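# Push the loose short pin fully into the empty block hole

## Task

Take the short pin lying free on the table (the one not already sitting in a block) and push it completely into the vacant hole in the blocks. The blocks are not fixed, so the block holding that hole must finish upright, less than about a finger's width from its starting spot and turned roughly as before; otherwise the task counts as failed.

## Robot and tools

Robot: two Trossen WXAI-type arms, left_arm and right_arm, each a six-joint arm with a parallel two-finger gripper. They face each other across the table. left_arm's base sits near scene (-0.028, +0.464, +0.039) m and right_arm's near (-0.024, -0.461, +0.039) m, each base rotated about 90 degrees about vertical. Arm names do not match image sides.

Frames: the scene frame has +z up, table surface at z = +0.020 m, origin roughly between the bases. Each arm's reported hand position, orientation, velocities and targets, and its wrist camera pose, are in that arm's own base frame (base z is up). The fixed camera and the table use the scene frame. A gripper's fingers point along its +x axis and close along its y axis. end_effector_position is the spot between the fingers, about 3 to 4 cm back from the tips; only the outer 1.5 cm of each finger pad is flat. Reported poses can be a few centimetres off, more when reaching far.

execute_actions(actions, cameras): actions is a list of actions; each action is a list of up to 15 rows, one per 1/30 s step, and the last row repeats until 15 steps are used. Every row holds 14 numbers in [-1, 1]: left_arm dx, dy, dz, rx, ry, rz, opening, then the same seven for right_arm. dx to rz are an offset from that arm's Hand target as it was when the action began, along that arm's base axes; every row counts from that same start, not from the row before. Scale: 1.0 equals 0.6 m for dx, dy, dz and 180 degrees for rx, ry, rz (together a rotation vector, turning about the Hand target's position). Sending the same offset again moves further. Six zeros re-command the current Hand target. Opening is absolute: +1 fully open (0.080 m), -1 closed; empty fingers touch at about -0.78. Closing fully takes at least about 0.6 s. A 0 in the opening slot is a real command, so resend the current opening to leave a gripper alone. An empty actions list just returns state and images.

move(target, speed, blend, opening_speed, blocking, cameras): target is one 14-number row laid out as above, or a list of up to 15 such rows; every row is an offset from the arms' Hand targets at the start of the move (not from the previous row), same scale and axes. The gripper travels a straight line, turning the short way. speed is path top speed in m/s, 0.002 to 2.4, default 0.25 (rotation up to twice that in rad/s); one value or one per target. blend (m) rounds corners of a list. opening_speed (per second on the -1..+1 scale, at least 0.2) ramps the fingers. blocking=false returns after about 0.5 s while the move continues. A move lasts at most 10 s of path, does not avoid obstacles or the other arm, and the gripper lags and overshoots more at high speed. Keep paths away from an arm's own base, which can flip its shoulder. Faster moves and targets set deeper past contact push harder.

wait(seconds 0 to 10) lets time pass with commands held; stop brakes a running move; zoom_image(camera, region [x0, y0, x1, y1] in pixels, at most 504 by 504) enlarges part of the latest image of cam_high, cam_left_wrist or cam_right_wrist (each 672x504); read_manual(section "licences") gives licence text only; finished_scene ends the scene for good and usually reports success.

Results: each arm's end_effector_position (m), end_effector_quat_wxyz, velocities (omitted when joint velocities read "within noise"), Hand target (the last commanded pose after clipping; the next offsets start here), Tool commands, grip_measured (same scale as opening, can be about 2 mm off; a hard squeeze reads a few mm narrower than the part), Joint positions (last number is opening in metres), Joint torques and External joint torques (a push toward larger joint values lowers the reading). A move adds a "move:" line: done means at rest within 8 mm and 2 degrees; off_target, moving, held, blocked (stopped far from its aim by an obstacle; it then holds still and presses less) or fault; limits=paced means the pose was clipped, limits=held that steps were withheld. done does not mean no contact. Orientation commands are clipped to 32 degrees from the measured one each step. Grippers often stop short of the Hand target; send another command, or the missing distance as an offset. Check position and tilt after each move.

Gripping: to hold something, command an opening about 0.08 below grip_measured at first contact for full force (roughly 34 to 49 N per pad).

Camera calibration (K, distortion, T_world_to_cam) is given per camera; wrist cameras are in their arm's base frame and may lag during motion. Fixed camera may be off by up to about 2.3 degrees and 9 mm.

Avoid: dropping the pin or releasing it while moving, hitting hard or slamming, knocking the blocks (the target block must stay put and upright), anything leaving the table, and contact between the two arms or one gripper closing on the other's fingers, which can end the scene. Joint contact torque limits (N m): waist 17.8, shoulder 22, elbow 22, wrist pitch 5.8, wrist yaw 5.78, wrist roll 5.42; reaching one stops that arm for 10 s. Holding loads, long reach or pushing at unreachable poses heats motors; a MOTOR HOT line warns, and 95 °C causes an over-temperature stop. Loose objects may occasionally get a brief push. Time runs on while you think.

Each tool is called after "Request:" by a JSON object that holds its "op" and its "data".

## Session

Request:
{"op": "execute_actions", "data": {"actions": []}}

Scene clock: 0.00 s.
left_arm: end_effector_position=(+0.4690, +0.0855, +0.1831) grip_measured=+1.000 end_effector_quat_wxyz=(+0.957, -0.211, +0.045, +0.192) | right_arm: end_effector_position=(+0.0956, +0.1517, +0.1758) grip_measured=+1.000 end_effector_quat_wxyz=(+0.877, -0.204, +0.431, +0.059)
Joint positions: left_arm=[0.1 1.718 0.866 0.679 -0.258 -0.448 0.08] | right_arm=[1.559 1.168 0.984 -1.471 0.672 1.19 0.08]
Joint velocities: within noise
Joint torques (N m): no reading
External joint torques (N m): no reading
Motor temperatures (°C): left_arm=[28 29 26 33 26 33] | right_arm=[23 28 26 29 27 27]
Heat: left arm: hottest wrist pitch 33 °C (+0.0 °C/min); right arm: hottest wrist pitch 29 °C (+0.0 °C/min).
Hand target: left_arm +0.4693, +0.0855, +0.1869; +0.958, -0.212, +0.040, +0.191 | right_arm +0.0957, +0.1519, +0.1764; +0.878, -0.203, +0.430, +0.059
Tool commands: left_gripper/opening=+1.0 right_gripper/opening=+1.0

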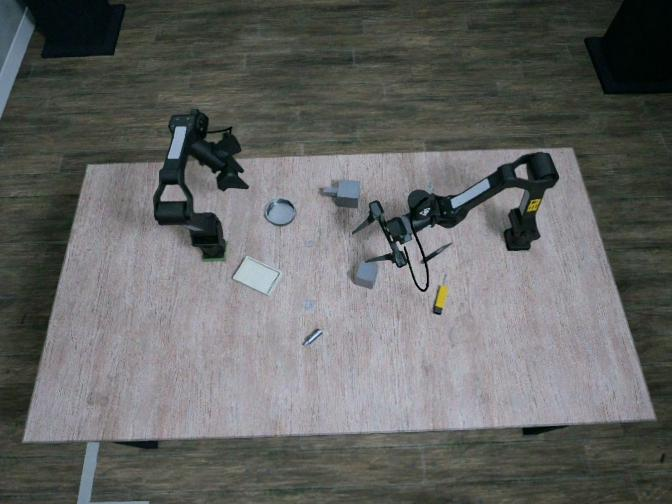

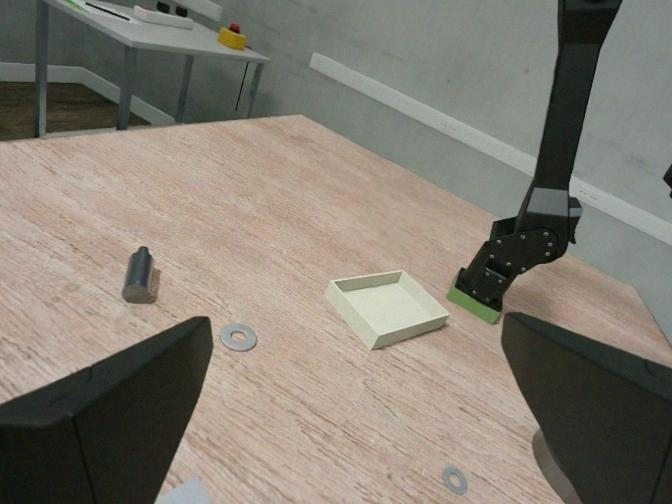

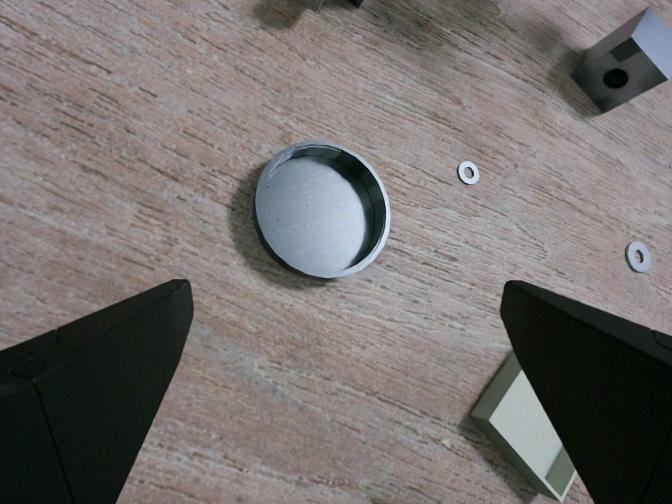

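Request:
{"op": "zoom_image", "data": {"camera": "cam_high", "region": [280, 160, 460, 360]}}

Request:
{"op": "zoom_image", "data": {"camera": "cam_left_wrist", "region": [90, 220, 270, 360]}}

Request:
{"op": "zoom_image", "data": {"camera": "cam_right_wrist", "region": [540, 0, 672, 120]}}

Request:
{"op": "zoom_image", "data": {"camera": "cam_high", "region": [310, 170, 390, 220]}}

Scaled by 2.520 from the camera's 672x504 image, which has a finer 960x720 frame.

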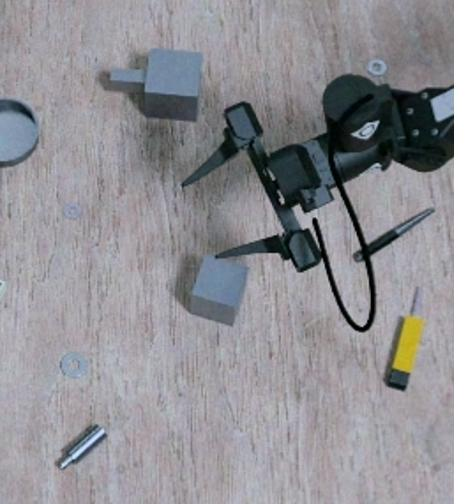

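Scaled by 2.800 from the camera's 672x504 image, which has a finer 960x720 frame.

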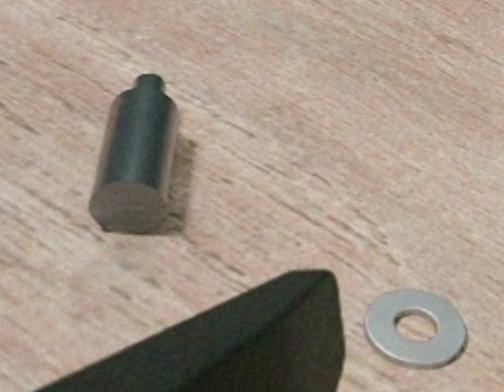

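Scaled by 3.818 from the camera's 672x504 image, which has a finer 960x720 frame.

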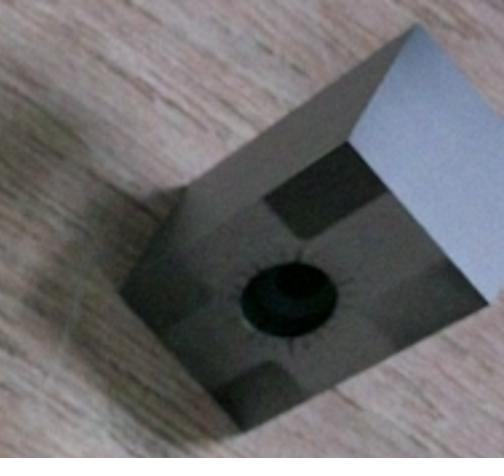

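Scaled by 6.300 from the camera's 672x504 image, which has a finer 960x720 frame.

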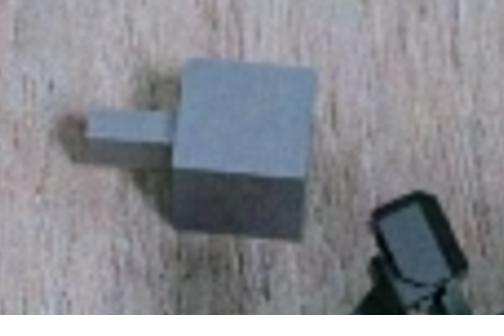

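Request:
{"op": "move", "data": {"target": [[-0.1,0,0.08,0,0,0,1, 0.274,-0.17,-0.01,0.06,-0.05,-0.04,1],[-0.2,0,0.12,0,0,0,1, 0.324,-0.42,-0.144,0.1132,-0.0941,-0.0755,1]], "blend": 0.04}}

Scene clock: 3.73 s.
left_arm: end_effector_position=(+0.3520, +0.0850, +0.2602) grip_measured=+1.000 end_effector_quat_wxyz=(+0.957, -0.213, +0.040, +0.191) | right_arm: end_effector_position=(+0.2909, -0.1005, +0.0927) grip_measured=+1.000 end_effector_quat_wxyz=(+0.954, -0.002, +0.299, -0.002)
Joint positions: left_arm=[0.152 1.1 0.684 0.255 -0.206 -0.442 0.08] | right_arm=[-0.538 1.204 0.427 0.098 -0.43 -0.331 0.08]
Joint velocities: within noise
Joint torques (N m): left_arm=[0.35 -3.93 5.96 1.34 0.07 0.13] | right_arm=[-0.14 -3.12 5.21 1.94 -0.3 -0.04]
External joint torques (N m): left_arm=[0.33 -0.43 -0.88 -0.34 0.09 0.1] | right_arm=[-0.11 0.21 -0.88 0.47 -0.13 -0.04]
Motor temperatures (°C): left_arm=[28 30 27 34 26 33] | right_arm=[23 28 27 29 27 27]
Heat: left arm: hottest wrist pitch 34 °C (+0.0 °C/min); right arm: hottest wrist pitch 29 °C (+0.0 °C/min).
Hand target: left_arm +0.3493, +0.0855, +0.2589; +0.958, -0.211, +0.040, +0.191 | right_arm +0.2901, -0.1001, +0.0901; +0.954, +0.000, +0.301, +0.000
Off the commanded pose: left_arm 0.003 m, 0 deg | right_arm 0.003 m, 0 deg.
move: done
camera_calibration:
cam_left_wrist: T_world_to_cam=[[0.380528, -0.843844, 0.37832, -0.153252], [-0.29564, -0.498634, -0.814838, 0.389454], [0.876239, 0.198222, -0.439219, -0.133774], [0, 0, 0, 1]] pos_world=[0.290673, 0.091392, 0.316564]
cam_right_wrist: T_world_to_cam=[[0.00499833, -0.999646, 0.0261191, -0.0986067], [-0.853116, -0.0178893, -0.521414, 0.31827], [0.521697, -0.0196764, -0.852904, 0.00312303], [0, 0, 0, 1]] pos_world=[0.270385, -0.0928167, 0.17119]

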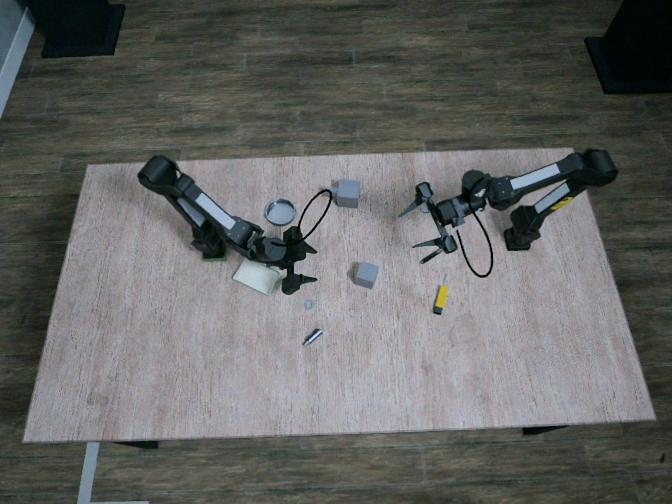

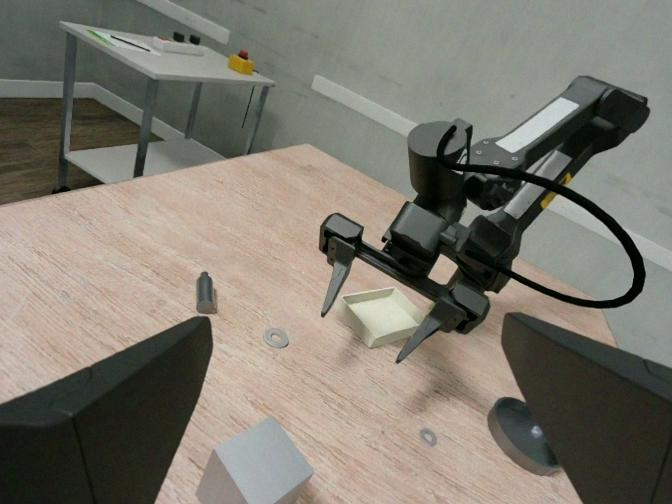

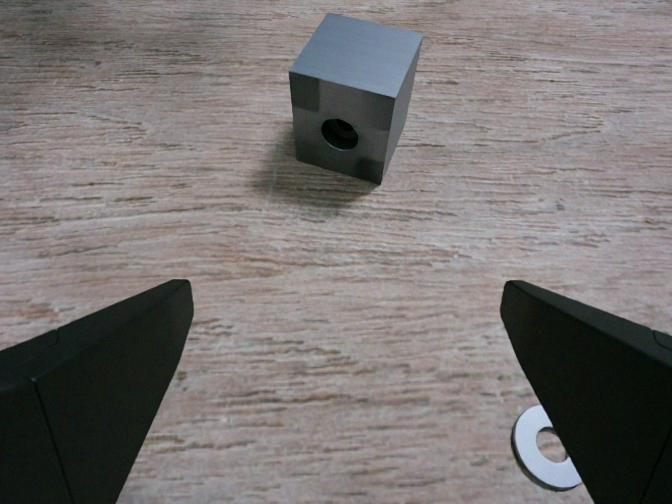

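Request:
{"op": "zoom_image", "data": {"camera": "cam_right_wrist", "region": [270, 0, 440, 200]}}

Request:
{"op": "zoom_image", "data": {"camera": "cam_high", "region": [290, 250, 390, 350]}}

Request:
{"op": "zoom_image", "data": {"camera": "cam_left_wrist", "region": [180, 260, 230, 330]}}

Scaled by 2.520 from the camera's 672x504 image, which has a finer 960x720 frame.

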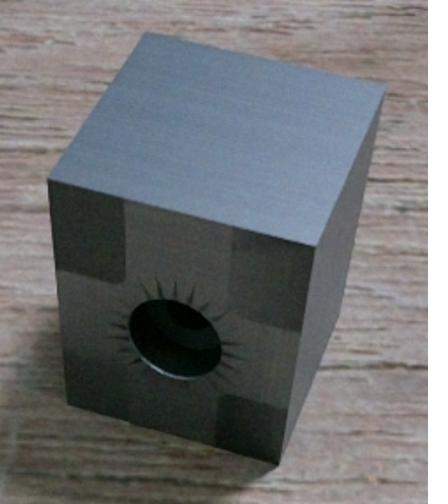

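Scaled by 5.040 from the camera's 672x504 image, which has a finer 960x720 frame.

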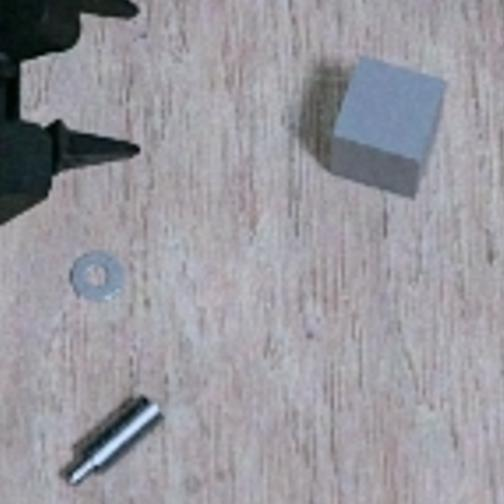

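Scaled by 7.200 from the camera's 672x504 image, which has a finer 960x720 frame.

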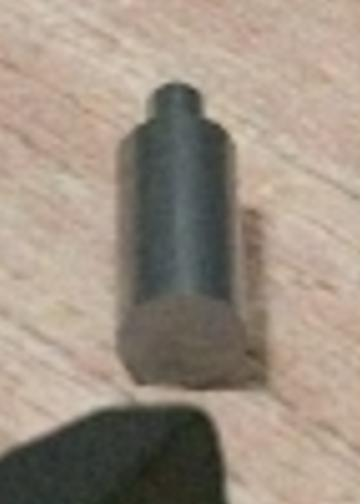

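Request:
{"op": "move", "data": {"target": [0,0,0,0,0,0,1, 0.128,0.0285,-0.115,-0.0271,-0.1926,-0.0861,1], "cameras": ["cam_right_wrist"]}}

Request:
{"op": "zoom_image", "data": {"camera": "cam_right_wrist", "region": [240, 100, 440, 300]}}

Scene clock: 6.70 s.
left_arm: end_effector_position=(+0.3520, +0.0850, +0.2601) grip_measured=+1.000 end_effector_quat_wxyz=(+0.957, -0.213, +0.040, +0.191) | right_arm: end_effector_position=(+0.3660, -0.0832, +0.0230) grip_measured=+1.000 end_effector_quat_wxyz=(+0.983, +0.014, +0.116, -0.141)
Joint positions: left_arm=[0.152 1.1 0.684 0.254 -0.206 -0.442 0.08] | right_arm=[-0.184 2.141 0.334 1.573 0.1 0.018 0.08]
Joint velocities: within noise
Joint torques (N m): left_arm=[0.34 -3.88 5.95 1.34 0.06 0.13] | right_arm=[0.26 -5.58 2.18 2.26 0.14 0.14]
External joint torques (N m): left_arm=[0.35 -0.44 -0.82 -0.32 0.08 0.1] | right_arm=[0.28 0.37 0.35 0.53 0.12 0.14]
Motor temperatures (°C): left_arm=[28 30 27 34 26 33] | right_arm=[23 28 27 30 27 27]
Heat: left arm: hottest wrist pitch 34 °C (+9.0 °C/min); right arm: hottest wrist pitch 30 °C (+9.0 °C/min).
Hand target: left_arm +0.3493, +0.0855, +0.2588; +0.958, -0.212, +0.040, +0.191 | right_arm +0.3669, -0.0830, +0.0211; +0.990, +0.000, +0.001, -0.139
Off the commanded pose: left_arm 0.003 m, 0 deg | right_arm 0.002 m, 13 deg.
joint sent to its limit (right arm) — joint 4 (wrist pitch), upper limit. The joint targets are off in orientation, not in position.
move: off_target (right_arm)
camera_calibration:
cam_right_wrist: T_world_to_cam=[[-0.282325, -0.958946, 0.0267514, 0.0285581], [-0.585173, 0.15005, -0.796905, 0.268513], [0.760175, -0.24064, -0.603512, -0.206541], [0, 0, 0, 1]] pos_world=[0.322197, -0.0626069, 0.0885652]
Images, in order (width x height): cam_right_wrist 672x504.

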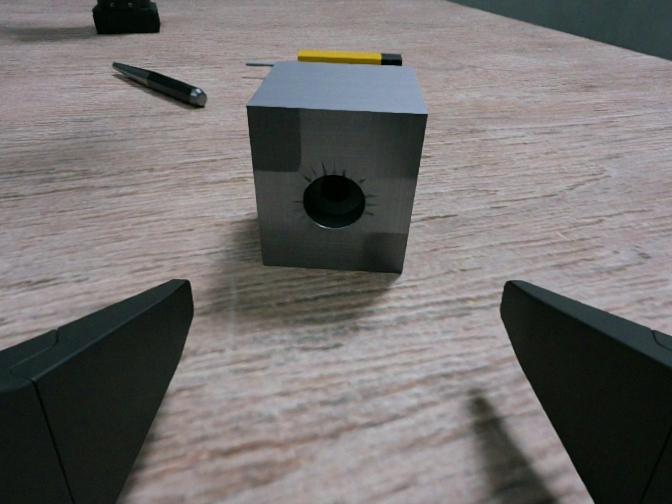

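Scaled by 2.520 from the camera's 672x504 image, which has a finer 960x720 frame.

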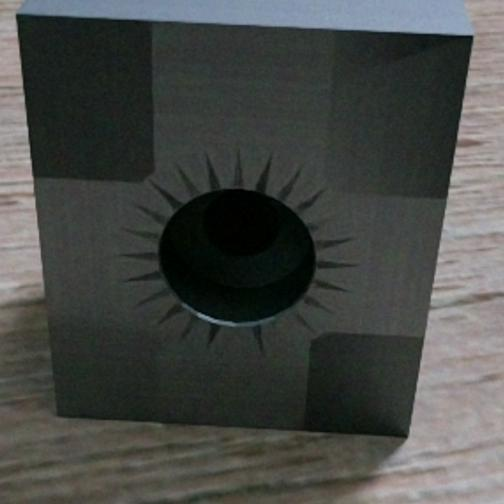

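Request:
{"op": "execute_actions", "data": {"actions": []}}

Request:
{"op": "zoom_image", "data": {"camera": "cam_high", "region": [290, 220, 390, 320]}}

Request:
{"op": "zoom_image", "data": {"camera": "cam_high", "region": [470, 140, 620, 280]}}

Scene clock: 8.03 s.
left_arm: end_effector_position=(+0.3520, +0.0850, +0.2601) grip_measured=+1.000 end_effector_quat_wxyz=(+0.957, -0.213, +0.040, +0.191) | right_arm: end_effector_position=(+0.3660, -0.0833, +0.0229) grip_measured=+1.000 end_effector_quat_wxyz=(+0.983, +0.014, +0.115, -0.141)
Joint positions: left_arm=[0.152 1.1 0.684 0.254 -0.206 -0.442 0.08] | right_arm=[-0.184 2.142 0.334 1.573 0.1 0.019 0.08]
Joint velocities: within noise
Joint torques (N m): left_arm=[0.34 -3.91 5.94 1.35 0.07 0.12] | right_arm=[0.24 -5.57 2.17 2.25 0.12 0.15]
External joint torques (N m): left_arm=[0.37 -0.46 -0.84 -0.31 0.08 0.09] | right_arm=[0.19 0.37 0.33 0.53 0.12 0.15]
Motor temperatures (°C): left_arm=[28 31 27 34 26 33] | right_arm=[23 28 27 30 27 27]
Heat: left arm: hottest wrist pitch 34 °C (+7.5 °C/min); right arm: hottest wrist pitch 30 °C (+7.5 °C/min).
Hand target: left_arm +0.3493, +0.0855, +0.2588; +0.958, -0.212, +0.040, +0.191 | right_arm +0.3669, -0.0830, +0.0210; +0.990, +0.000, +0.001, -0.139
Tool commands: left_gripper/opening=+1.0 right_gripper/opening=+1.0
Off the commanded pose: left_arm 0.003 m, 0 deg | right_arm 0.002 m, 13 deg.
camera_calibration:
cam_left_wrist: T_world_to_cam=[[0.380365, -0.843931, 0.37829, -0.153149], [-0.29617, -0.498645, -0.814639, 0.389464], [0.876131, 0.197821, -0.439614, -0.133625], [0, 0, 0, 1]] pos_world=[0.290673, 0.0913915, 0.316464]
cam_right_wrist: T_world_to_cam=[[-0.282711, -0.958841, 0.0264152, 0.0287496], [-0.585056, 0.150548, -0.796897, 0.268485], [0.760121, -0.240746, -0.603538, -0.206665], [0, 0, 0, 1]] pos_world=[0.322297, -0.0626072, 0.0884655]

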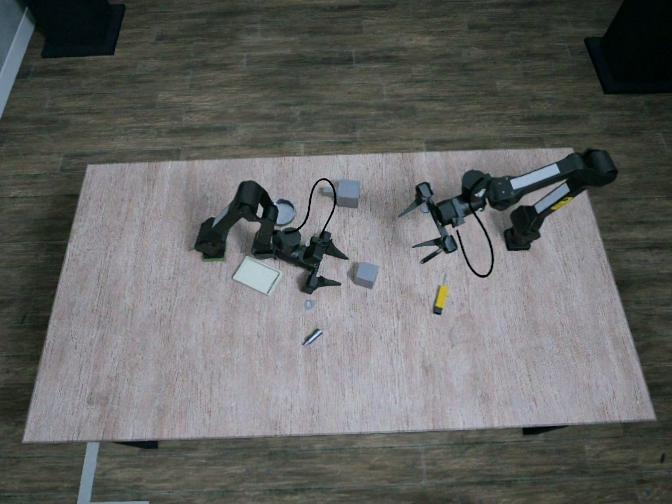

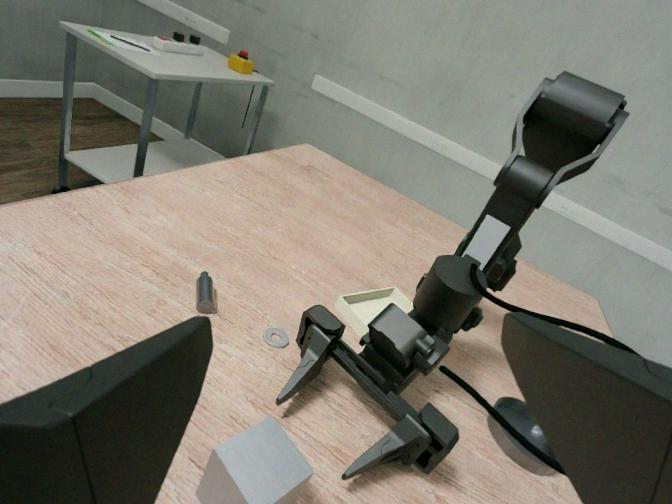

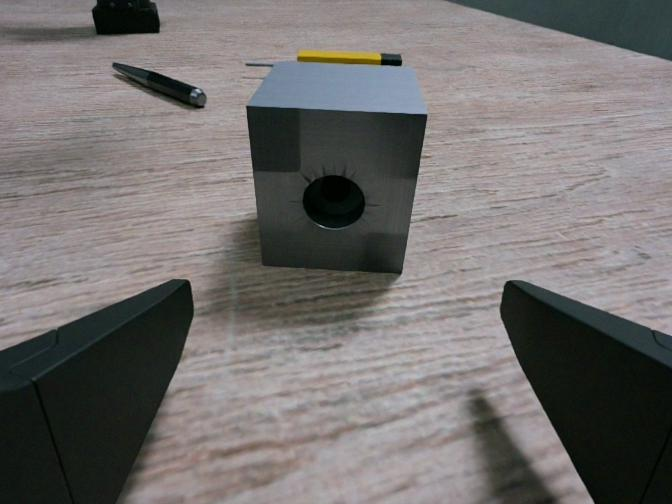

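Scaled by 5.040 from the camera's 672x504 image, which has a finer 960x720 frame.

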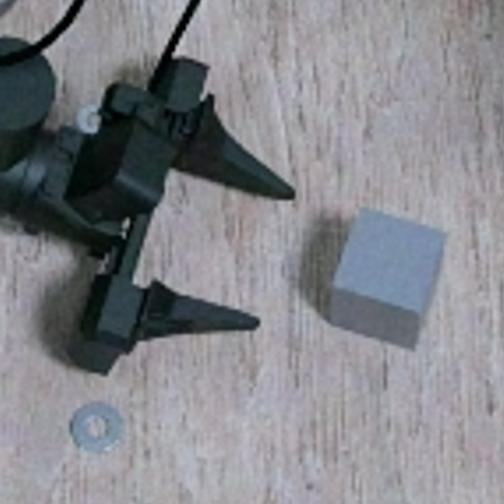

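Scaled by 3.360 from the camera's 672x504 image, which has a finer 960x720 frame.

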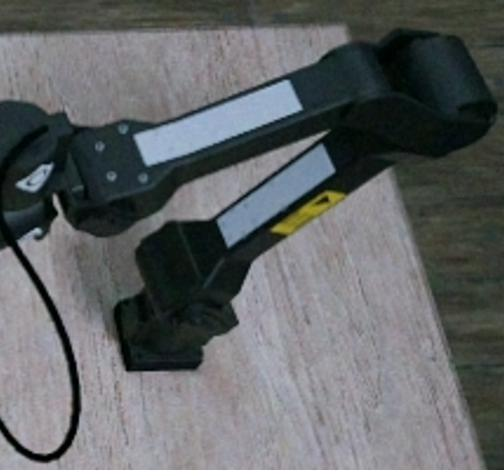

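Request:
{"op": "zoom_image", "data": {"camera": "cam_right_wrist", "region": [290, 160, 380, 240]}}

Scaled by 5.600 from the camera's 672x504 image, which has a finer 960x720 frame.

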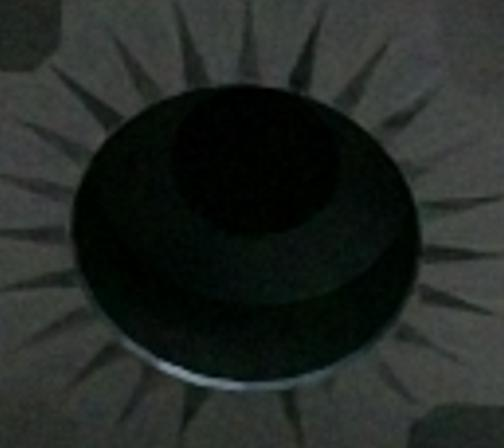

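Request:
{"op": "move", "data": {"target": [[0,0,0,0,0,0,1, -0.095,-0.228,0.148,0.2479,0.438,-0.118,1],[0,0,0,0,0,0,1, -0.103,-0.32,0.165,0.5615,0.1451,-0.5007,1]], "speed": 0.4}}

Scene clock: 15.57 s.
left_arm: end_effector_position=(+0.3520, +0.0850, +0.2601) grip_measured=+1.000 end_effector_quat_wxyz=(+0.957, -0.213, +0.040, +0.191) | right_arm: end_effector_position=(+0.3042, -0.2727, +0.1227) grip_measured=+1.000 end_effector_quat_wxyz=(+0.273, +0.655, +0.271, -0.651)
Joint positions: left_arm=[0.152 1.1 0.684 0.254 -0.206 -0.442 0.08] | right_arm=[-0.732 2.109 1.912 -1.368 -0.004 1.62 0.08]
Joint velocities: within noise
Joint torques (N m): left_arm=[0.35 -3.87 5.94 1.34 0.06 0.13] | right_arm=[0 -9.16 6.28 0.19 0.13 0.1]
External joint torques (N m): left_arm=[0.33 -0.43 -0.78 -0.3 0.09 0.11] | right_arm=[0.05 0.39 0.65 -0.11 0.08 0.1]
Motor temperatures (°C): left_arm=[28 31 27 35 26 33] | right_arm=[23 29 27 31 27 27]
Heat: left arm: hottest wrist pitch 35 °C (+7.7 °C/min); right arm: hottest wrist pitch 31 °C (+7.7 °C/min).
Hand target: left_arm +0.3493, +0.0855, +0.2588; +0.958, -0.212, +0.040, +0.191 | right_arm +0.3052, -0.2749, +0.1200; +0.271, +0.654, +0.271, -0.653
Off the commanded pose: left_arm 0.003 m, 0 deg | right_arm 0.004 m, 0 deg.
move: done
camera_calibration:
cam_left_wrist: T_world_to_cam=[[0.380365, -0.843931, 0.37829, -0.153149], [-0.29617, -0.498645, -0.814639, 0.389464], [0.876131, 0.197821, -0.439614, -0.133625], [0, 0, 0, 1]] pos_world=[0.290673, 0.0913915, 0.316464]
cam_right_wrist: T_world_to_cam=[[-0.724422, 0.689356, 0.000885049, 0.414017], [0.629993, 0.661517, 0.406821, -0.037586], [0.279859, 0.295268, -0.913507, 0.185306], [0, 0, 0, 1]] pos_world=[0.271742, -0.315256, 0.184203]

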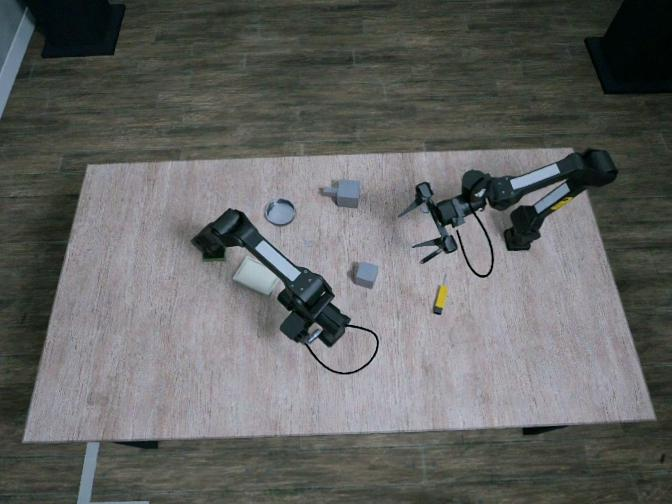

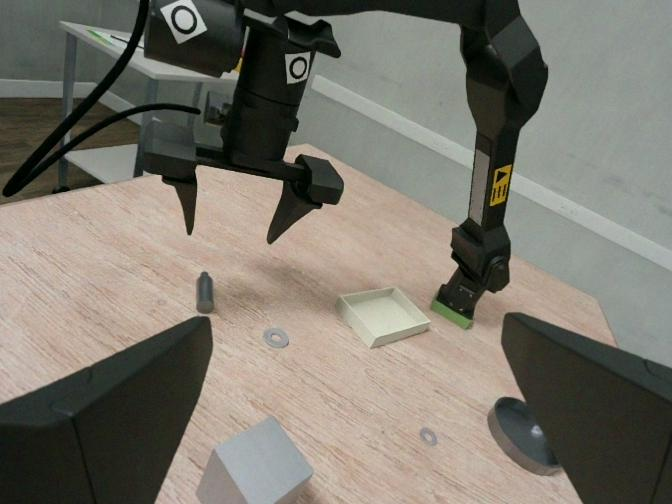

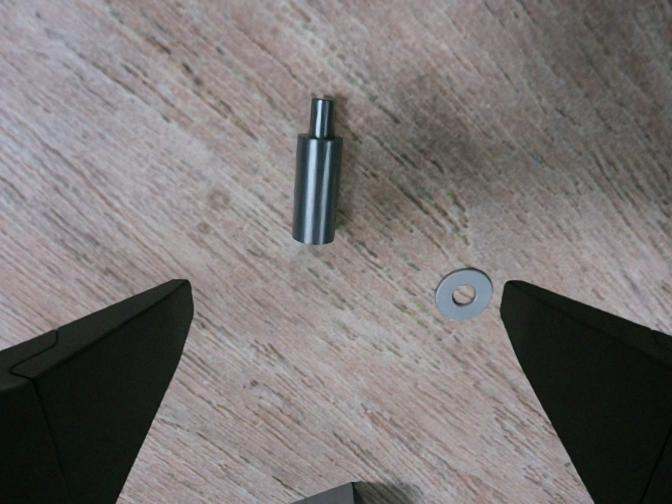

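Request:
{"op": "move", "data": {"target": [0,0,0,0,0,0,1, 0.0225,-0.0095,-0.125,0,0,-0.0111,1]}}

Scene clock: 16.93 s.
left_arm: end_effector_position=(+0.3520, +0.0850, +0.2601) grip_measured=+1.000 end_effector_quat_wxyz=(+0.957, -0.213, +0.040, +0.191) | right_arm: end_effector_position=(+0.3192, -0.2814, +0.0496) grip_measured=+1.000 end_effector_quat_wxyz=(+0.262, +0.661, +0.257, -0.655)
Joint positions: left_arm=[0.152 1.1 0.684 0.254 -0.206 -0.442 0.08] | right_arm=[-0.724 2.202 1.766 -1.124 -0.004 1.666 0.08]
Joint velocities: within noise
Joint torques (N m): left_arm=[0.35 -3.88 5.96 1.35 0.05 0.12] | right_arm=[0.17 -10.32 4.8 0.47 0.13 0.1]
External joint torques (N m): left_arm=[0.32 -0.41 -0.84 -0.32 0.07 0.09] | right_arm=[0.16 -0.34 -0.71 0.17 0.08 0.1]
Motor temperatures (°C): left_arm=[28 31 27 35 26 33] | right_arm=[23 29 28 31 27 27]
Heat: left arm: hottest wrist pitch 35 °C (+7.1 °C/min); right arm: hottest wrist pitch 31 °C (+7.1 °C/min).
Hand target: left_arm +0.3493, +0.0855, +0.2588; +0.958, -0.212, +0.040, +0.191 | right_arm +0.3186, -0.2807, +0.0451; +0.259, +0.658, +0.259, -0.657
Off the commanded pose: left_arm 0.003 m, 0 deg | right_arm 0.005 m, 1 deg.
move: done
camera_calibration:
cam_left_wrist: T_world_to_cam=[[0.380365, -0.843931, 0.37829, -0.153149], [-0.29617, -0.498645, -0.814639, 0.389464], [0.876131, 0.197821, -0.439614, -0.133625], [0, 0, 0, 1]] pos_world=[0.290673, 0.0913915, 0.316464]
cam_right_wrist: T_world_to_cam=[[-0.697892, 0.716191, -0.00422344, 0.430137], [0.652873, 0.638594, 0.407376, -0.0252992], [0.294456, 0.281547, -0.913251, 0.108278], [0, 0, 0, 1]] pos_world=[0.284823, -0.32239, 0.111008]

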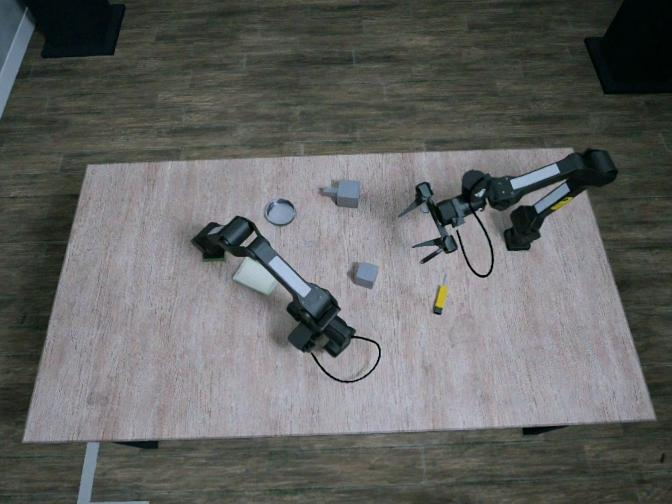

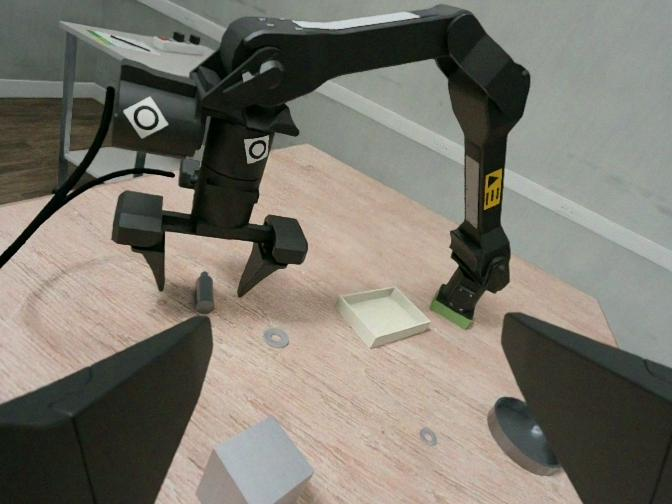

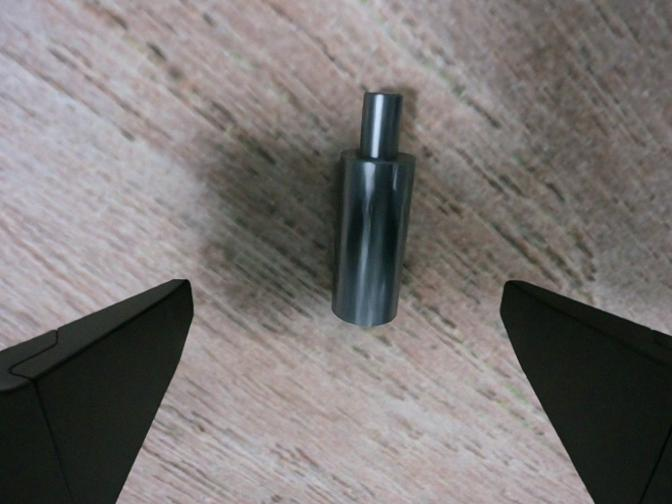

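Request:
{"op": "move", "data": {"target": [0,0,0,0,0,0,1, -0.0112,0.0113,-0.051,0,0,0,1], "speed": 0.15, "cameras": ["cam_right_wrist","cam_left_wrist"]}}

Request:
{"op": "zoom_image", "data": {"camera": "cam_left_wrist", "region": [100, 160, 340, 340]}}

Scene clock: 18.77 s.
left_arm: end_effector_position=(+0.3520, +0.0850, +0.2601) grip_measured=+1.000 end_effector_quat_wxyz=(+0.957, -0.213, +0.040, +0.191) | right_arm: end_effector_position=(+0.3151, -0.2776, +0.0247) grip_measured=+1.000 end_effector_quat_wxyz=(+0.266, +0.663, +0.252, -0.653)
Joint positions: left_arm=[0.152 1.1 0.684 0.254 -0.206 -0.442 0.08] | right_arm=[-0.723 2.192 1.649 -1.002 -0.004 1.668 0.08]
Joint velocities: within noise
Joint torques (N m): left_arm=[0.33 -3.89 5.95 1.34 0.06 0.12] | right_arm=[0.26 -9.43 3.16 0.95 0.14 0.08]
External joint torques (N m): left_arm=[0.33 -0.46 -0.8 -0.3 0.09 0.1] | right_arm=[0.24 0.44 -2.27 0.63 0.09 0.08]
Motor temperatures (°C): left_arm=[28 31 28 35 26 33] | right_arm=[23 30 28 30 27 27]
Heat: left arm: hottest wrist pitch 35 °C (+6.4 °C/min); right arm: hottest shoulder 30 °C (+6.4 °C/min).
Hand target: left_arm +0.3493, +0.0855, +0.2588; +0.958, -0.212, +0.040, +0.191 | right_arm +0.3120, -0.2740, +0.0145; +0.260, +0.658, +0.259, -0.657
Off the commanded pose: left_arm 0.003 m, 0 deg | right_arm 0.011 m, 1 deg.
move: off_target (right_arm)
camera_calibration:
cam_left_wrist: T_world_to_cam=[[0.380365, -0.843931, 0.37829, -0.153149], [-0.29617, -0.498645, -0.814639, 0.389464], [0.876131, 0.197821, -0.439614, -0.133625], [0, 0, 0, 1]] pos_world=[0.290673, 0.0913915, 0.316464]
cam_right_wrist: T_world_to_cam=[[-0.696675, 0.717145, -0.0186216, 0.424744], [0.649427, 0.641492, 0.408329, -0.0130731], [0.304777, 0.272379, -0.912645, 0.0799603], [0, 0, 0, 1]] pos_world=[0.280029, -0.317997, 0.0862229]
Images, in order (width x height): cam_left_wrist 672x504, cam_right_wrist 672x504.

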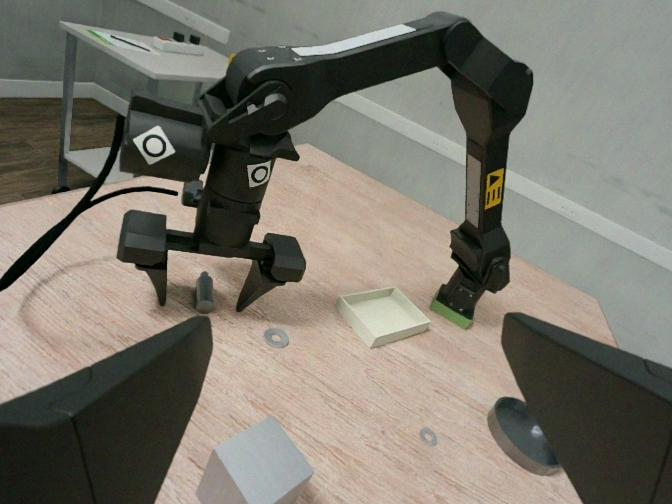

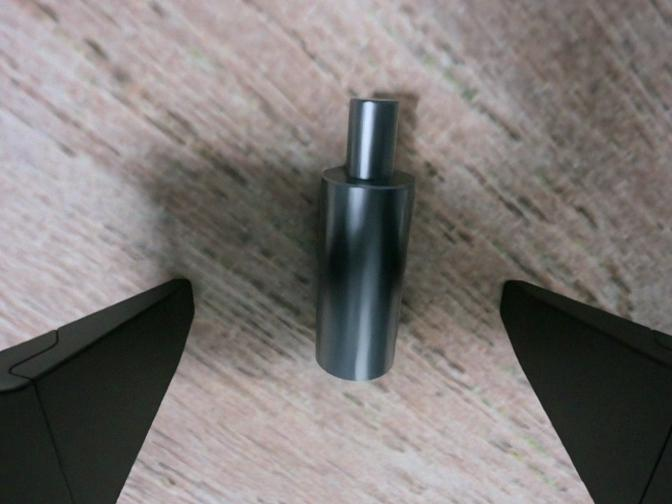

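Scaled by 2.100 from the camera's 672x504 image, which has a finer 960x720 frame.

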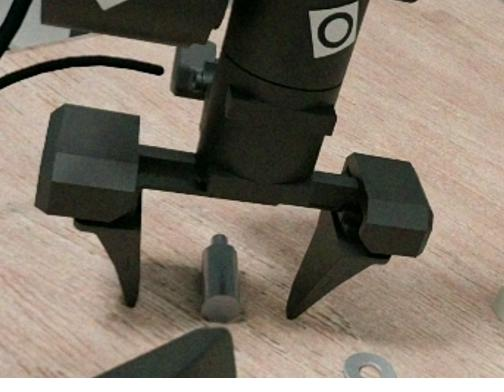

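Request:
{"op": "move", "data": {"target": [0,0,0,0,0,0,1, -0.0015,-0.006,0.0142,0,0,0,1], "speed": 0.15, "cameras": ["cam_right_wrist"]}}

Scene clock: 20.03 s.
left_arm: end_effector_position=(+0.3520, +0.0850, +0.2601) grip_measured=+1.000 end_effector_quat_wxyz=(+0.957, -0.213, +0.040, +0.191) | right_arm: end_effector_position=(+0.3137, -0.2772, +0.0271) grip_measured=+1.000 end_effector_quat_wxyz=(+0.265, +0.661, +0.255, -0.654)
Joint positions: left_arm=[0.152 1.1 0.684 0.254 -0.206 -0.442 0.08] | right_arm=[-0.725 2.191 1.657 -1.02 -0.004 1.664 0.08]
Joint velocities: within noise
Joint torques (N m): left_arm=[0.37 -3.88 5.97 1.34 0.06 0.13] | right_arm=[-0.22 -9.84 5.15 -0.15 0.13 -0.06]
External joint torques (N m): left_arm=[0.34 -0.5 -0.75 -0.3 0.09 0.11] | right_arm=[-0.36 -0.06 -0.24 -0.46 0.09 -0.06]
Motor temperatures (°C): left_arm=[28 31 28 35 26 33] | right_arm=[23 30 28 30 27 27]
Heat: left arm: hottest wrist pitch 35 °C (+6.0 °C/min); right arm: hottest shoulder 30 °C (+6.0 °C/min).
Hand target: left_arm +0.3493, +0.0855, +0.2588; +0.958, -0.212, +0.040, +0.191 | right_arm +0.3111, -0.2774, +0.0231; +0.260, +0.658, +0.259, -0.657
Off the commanded pose: left_arm 0.003 m, 0 deg | right_arm 0.005 m, 1 deg.
move: done
camera_calibration:
cam_right_wrist: T_world_to_cam=[[-0.698422, 0.715612, -0.0103158, 0.423419], [0.650495, 0.640748, 0.407797, -0.0139138], [0.298434, 0.278104, -0.913014, 0.0859489], [0, 0, 0, 1]] pos_world=[0.279126, -0.317991, 0.0885145]
Images, in order (width x height): cam_right_wrist 672x504.

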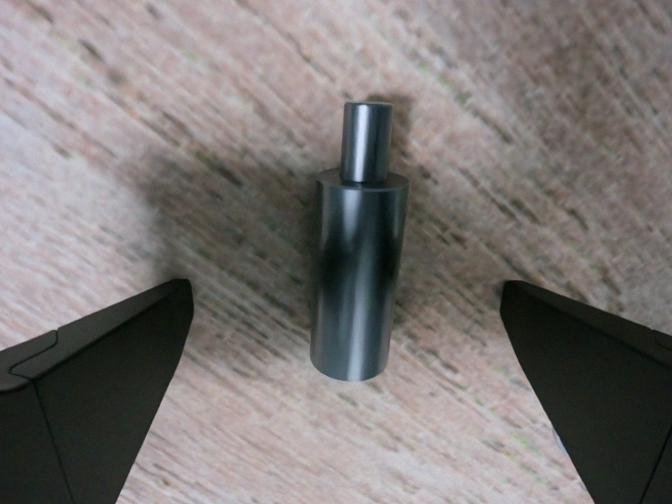

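Request:
{"op": "move", "data": {"target": [0,0,0,0,0,0,1, 0,0,0,0,0,0,-0.64], "opening_speed": 1.5, "cameras": ["cam_right_wrist"]}}

Scene clock: 21.40 s.
left_arm: end_effector_position=(+0.3520, +0.0850, +0.2601) grip_measured=+1.000 end_effector_quat_wxyz=(+0.957, -0.213, +0.040, +0.191) | right_arm: end_effector_position=(+0.3127, -0.2771, +0.0271) grip_measured=-0.423 end_effector_quat_wxyz=(+0.263, +0.661, +0.256, -0.655)
Joint positions: left_arm=[0.152 1.1 0.684 0.254 -0.206 -0.442 0.08] | right_arm=[-0.727 2.191 1.657 -1.024 -0.004 1.664 0.016]
Joint velocities: within noise
Joint torques (N m): left_arm=[0.35 -3.89 5.94 1.34 0.05 0.11] | right_arm=[-0.11 -9.82 5.18 0.11 0.14 -0.06]
External joint torques (N m): left_arm=[0.33 -0.54 -0.71 -0.27 0.08 0.09] | right_arm=[-0.17 -0.06 -0.18 -0.18 0.09 -0.06]
Motor temperatures (°C): left_arm=[28 31 28 35 26 33] | right_arm=[23 30 28 30 27 27]
Heat: left arm: hottest wrist pitch 35 °C (+5.6 °C/min); right arm: hottest shoulder 30 °C (+5.6 °C/min).
Hand target: left_arm +0.3493, +0.0855, +0.2588; +0.958, -0.212, +0.040, +0.191 | right_arm +0.3110, -0.2775, +0.0231; +0.259, +0.658, +0.259, -0.657
Off the commanded pose: left_arm 0.003 m, 0 deg | right_arm 0.004 m, 1 deg.
move: done
camera_calibration:
cam_right_wrist: T_world_to_cam=[[-0.697349, 0.716703, -0.00651647, 0.422501], [0.652638, 0.63872, 0.407554, -0.0145449], [0.296257, 0.279954, -0.913158, 0.0874214], [0, 0, 0, 1]] pos_world=[0.278224, -0.317991, 0.0885106]
Images, in order (width x height): cam_right_wrist 672x504.

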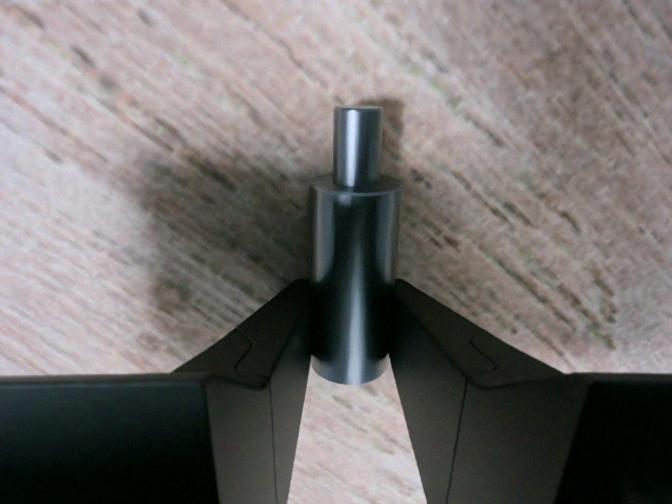

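Request:
{"op": "move", "data": {"target": [[0,0,0,0,0,0,1, 0,0,0.09,0,0,0,-0.64],[0,0,0,0,0,0,1, 0.03,0.1,0.09,0,0,0.33,-0.64],[0,0,0,0,0,0,1, 0.105,0.324,0.07,0,0,0.658,-0.64]], "speed": 0.3, "blend": 0.02}}

Scene clock: 27.30 s.
left_arm: end_effector_position=(+0.3520, +0.0850, +0.2601) grip_measured=+1.000 end_effector_quat_wxyz=(+0.957, -0.213, +0.040, +0.191) | right_arm: end_effector_position=(+0.3734, -0.0826, +0.0615) grip_measured=-0.423 end_effector_quat_wxyz=(+0.693, +0.115, +0.702, -0.113)
Joint positions: left_arm=[0.152 1.1 0.684 0.254 -0.206 -0.442 0.08] | right_arm=[-0.219 2.042 1.566 -1.107 -0.003 0.106 0.016]
Joint velocities: within noise
Joint torques (N m): left_arm=[0.34 -3.91 5.94 1.36 0.06 0.11] | right_arm=[0.04 -11.54 4.98 0.51 0.07 -0.04]
External joint torques (N m): left_arm=[0.35 -0.46 -0.82 -0.3 0.08 0.09] | right_arm=[-0.03 -2.62 -0.5 0.19 0.07 -0.04]
Motor temperatures (°C): left_arm=[28 32 28 35 26 33] | right_arm=[23 32 28 30 27 27]
Heat: left arm: hottest wrist pitch 35 °C (+4.4 °C/min); right arm: hottest shoulder 32 °C (+8.8 °C/min).
Hand target: left_arm +0.3493, +0.0855, +0.2588; +0.958, -0.212, +0.040, +0.191 | right_arm +0.3740, -0.0831, +0.0650; +0.698, +0.114, +0.698, -0.114
Off the commanded pose: left_arm 0.003 m, 0 deg | right_arm 0.004 m, 1 deg.
move: done
camera_calibration:
cam_left_wrist: T_world_to_cam=[[0.380365, -0.843931, 0.37829, -0.153149], [-0.29617, -0.498645, -0.814639, 0.389464], [0.876131, 0.197821, -0.439614, -0.133625], [0, 0, 0, 1]] pos_world=[0.290673, 0.0913915, 0.316464]
cam_right_wrist: T_world_to_cam=[[-0.29949, -0.954087, 0.00488241, 0.0383821], [-0.867413, 0.274407, 0.415086, 0.344597], [-0.397368, 0.120079, -0.909769, 0.29197], [0, 0, 0, 1]] pos_world=[0.426422, -0.0929993, 0.122401]

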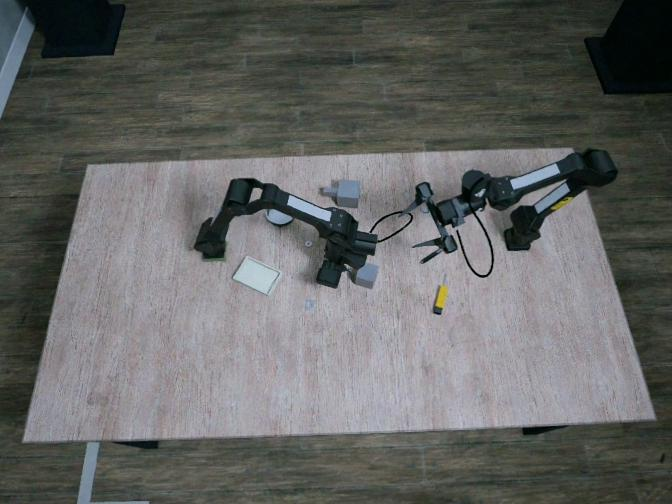

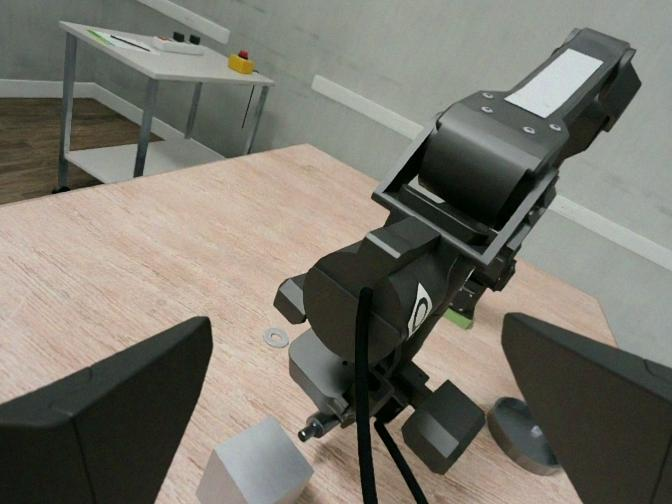

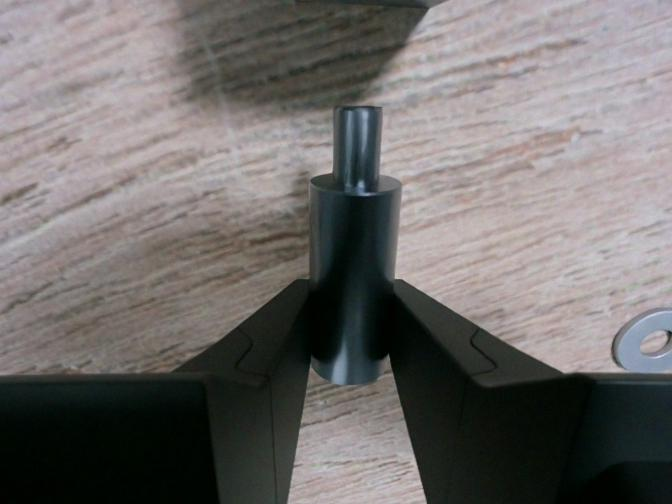

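Request:
{"op": "zoom_image", "data": {"camera": "cam_right_wrist", "region": [270, 0, 470, 120]}}

Scaled by 2.520 from the camera's 672x504 image, which has a finer 960x720 frame.

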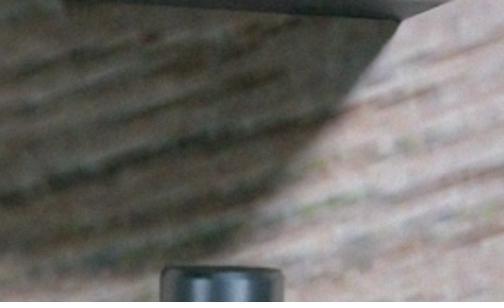

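Request:
{"op": "move", "data": {"target": [0,0,0,0,0,0,1, 0,0,-0.0525,0,0,-0.008,-0.64], "speed": 0.1, "cameras": ["cam_left_wrist","cam_right_wrist"]}}

Request:
{"op": "zoom_image", "data": {"camera": "cam_left_wrist", "region": [190, 340, 450, 504]}}

Scene clock: 28.87 s.
left_arm: end_effector_position=(+0.3520, +0.0850, +0.2601) grip_measured=+1.000 end_effector_quat_wxyz=(+0.957, -0.213, +0.040, +0.191) | right_arm: end_effector_position=(+0.3752, -0.0830, +0.0372) grip_measured=-0.423 end_effector_quat_wxyz=(+0.700, +0.122, +0.694, -0.121)
Joint positions: left_arm=[0.152 1.1 0.684 0.254 -0.206 -0.442 0.08] | right_arm=[-0.219 2.059 1.49 -0.994 -0.003 0.126 0.016]
Joint velocities: within noise
Joint torques (N m): left_arm=[0.33 -3.89 5.94 1.35 0.06 0.13] | right_arm=[0.02 -9.24 4.62 0.57 0.07 0.14]
External joint torques (N m): left_arm=[0.32 -0.48 -0.81 -0.3 0.08 0.1] | right_arm=[0.03 -0.3 -0.79 0.21 0.06 0.13]
Motor temperatures (°C): left_arm=[28 32 28 35 26 33] | right_arm=[23 33 28 30 27 27]
Heat: left arm: hottest wrist pitch 35 °C (+4.2 °C/min); right arm: hottest shoulder 33 °C (+10.4 °C/min).
Hand target: left_arm +0.3493, +0.0855, +0.2588; +0.958, -0.212, +0.040, +0.191 | right_arm +0.3741, -0.0831, +0.0335; +0.696, +0.123, +0.697, -0.122
Off the commanded pose: left_arm 0.003 m, 0 deg | right_arm 0.004 m, 1 deg.
move: done
camera_calibration:
cam_left_wrist: T_world_to_cam=[[0.380365, -0.843931, 0.37829, -0.153149], [-0.29617, -0.498645, -0.814639, 0.389464], [0.876131, 0.197821, -0.439614, -0.133625], [0, 0, 0, 1]] pos_world=[0.290673, 0.0913915, 0.316464]
cam_right_wrist: T_world_to_cam=[[-0.318809, -0.947815, 0.00290696, 0.0464759], [-0.86994, 0.29383, 0.396066, 0.359602], [-0.376252, 0.123741, -0.918217, 0.263402], [0, 0, 0, 1]] pos_world=[0.426755, -0.0942048, 0.099299]
Images, in order (width x height): cam_left_wrist 672x504, cam_right_wrist 672x504.

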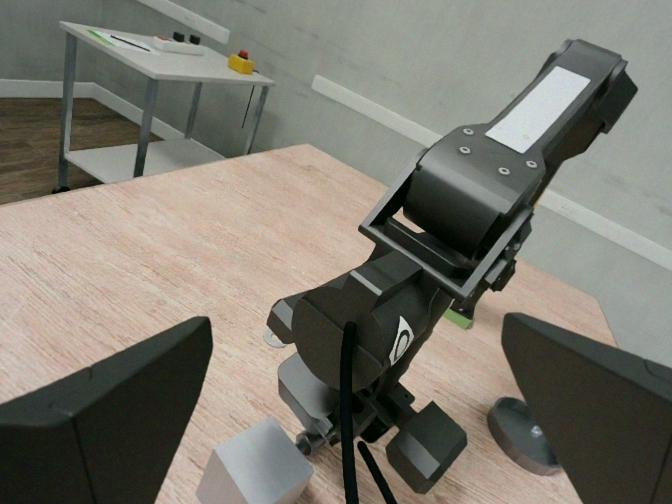

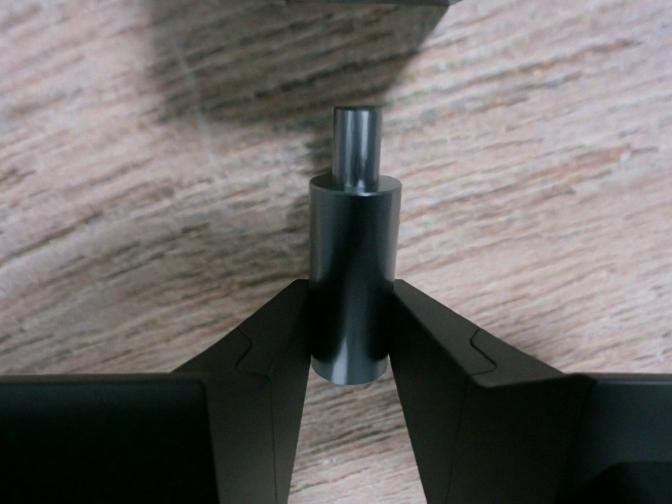

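Scaled by 1.938 from the camera's 672x504 image, which has a finer 960x720 frame.

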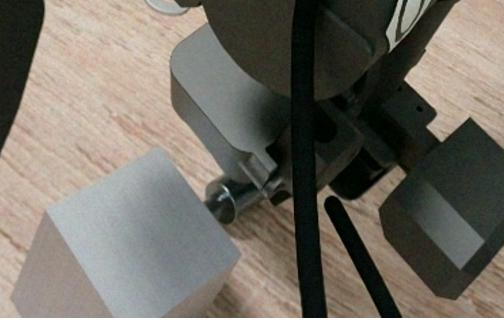

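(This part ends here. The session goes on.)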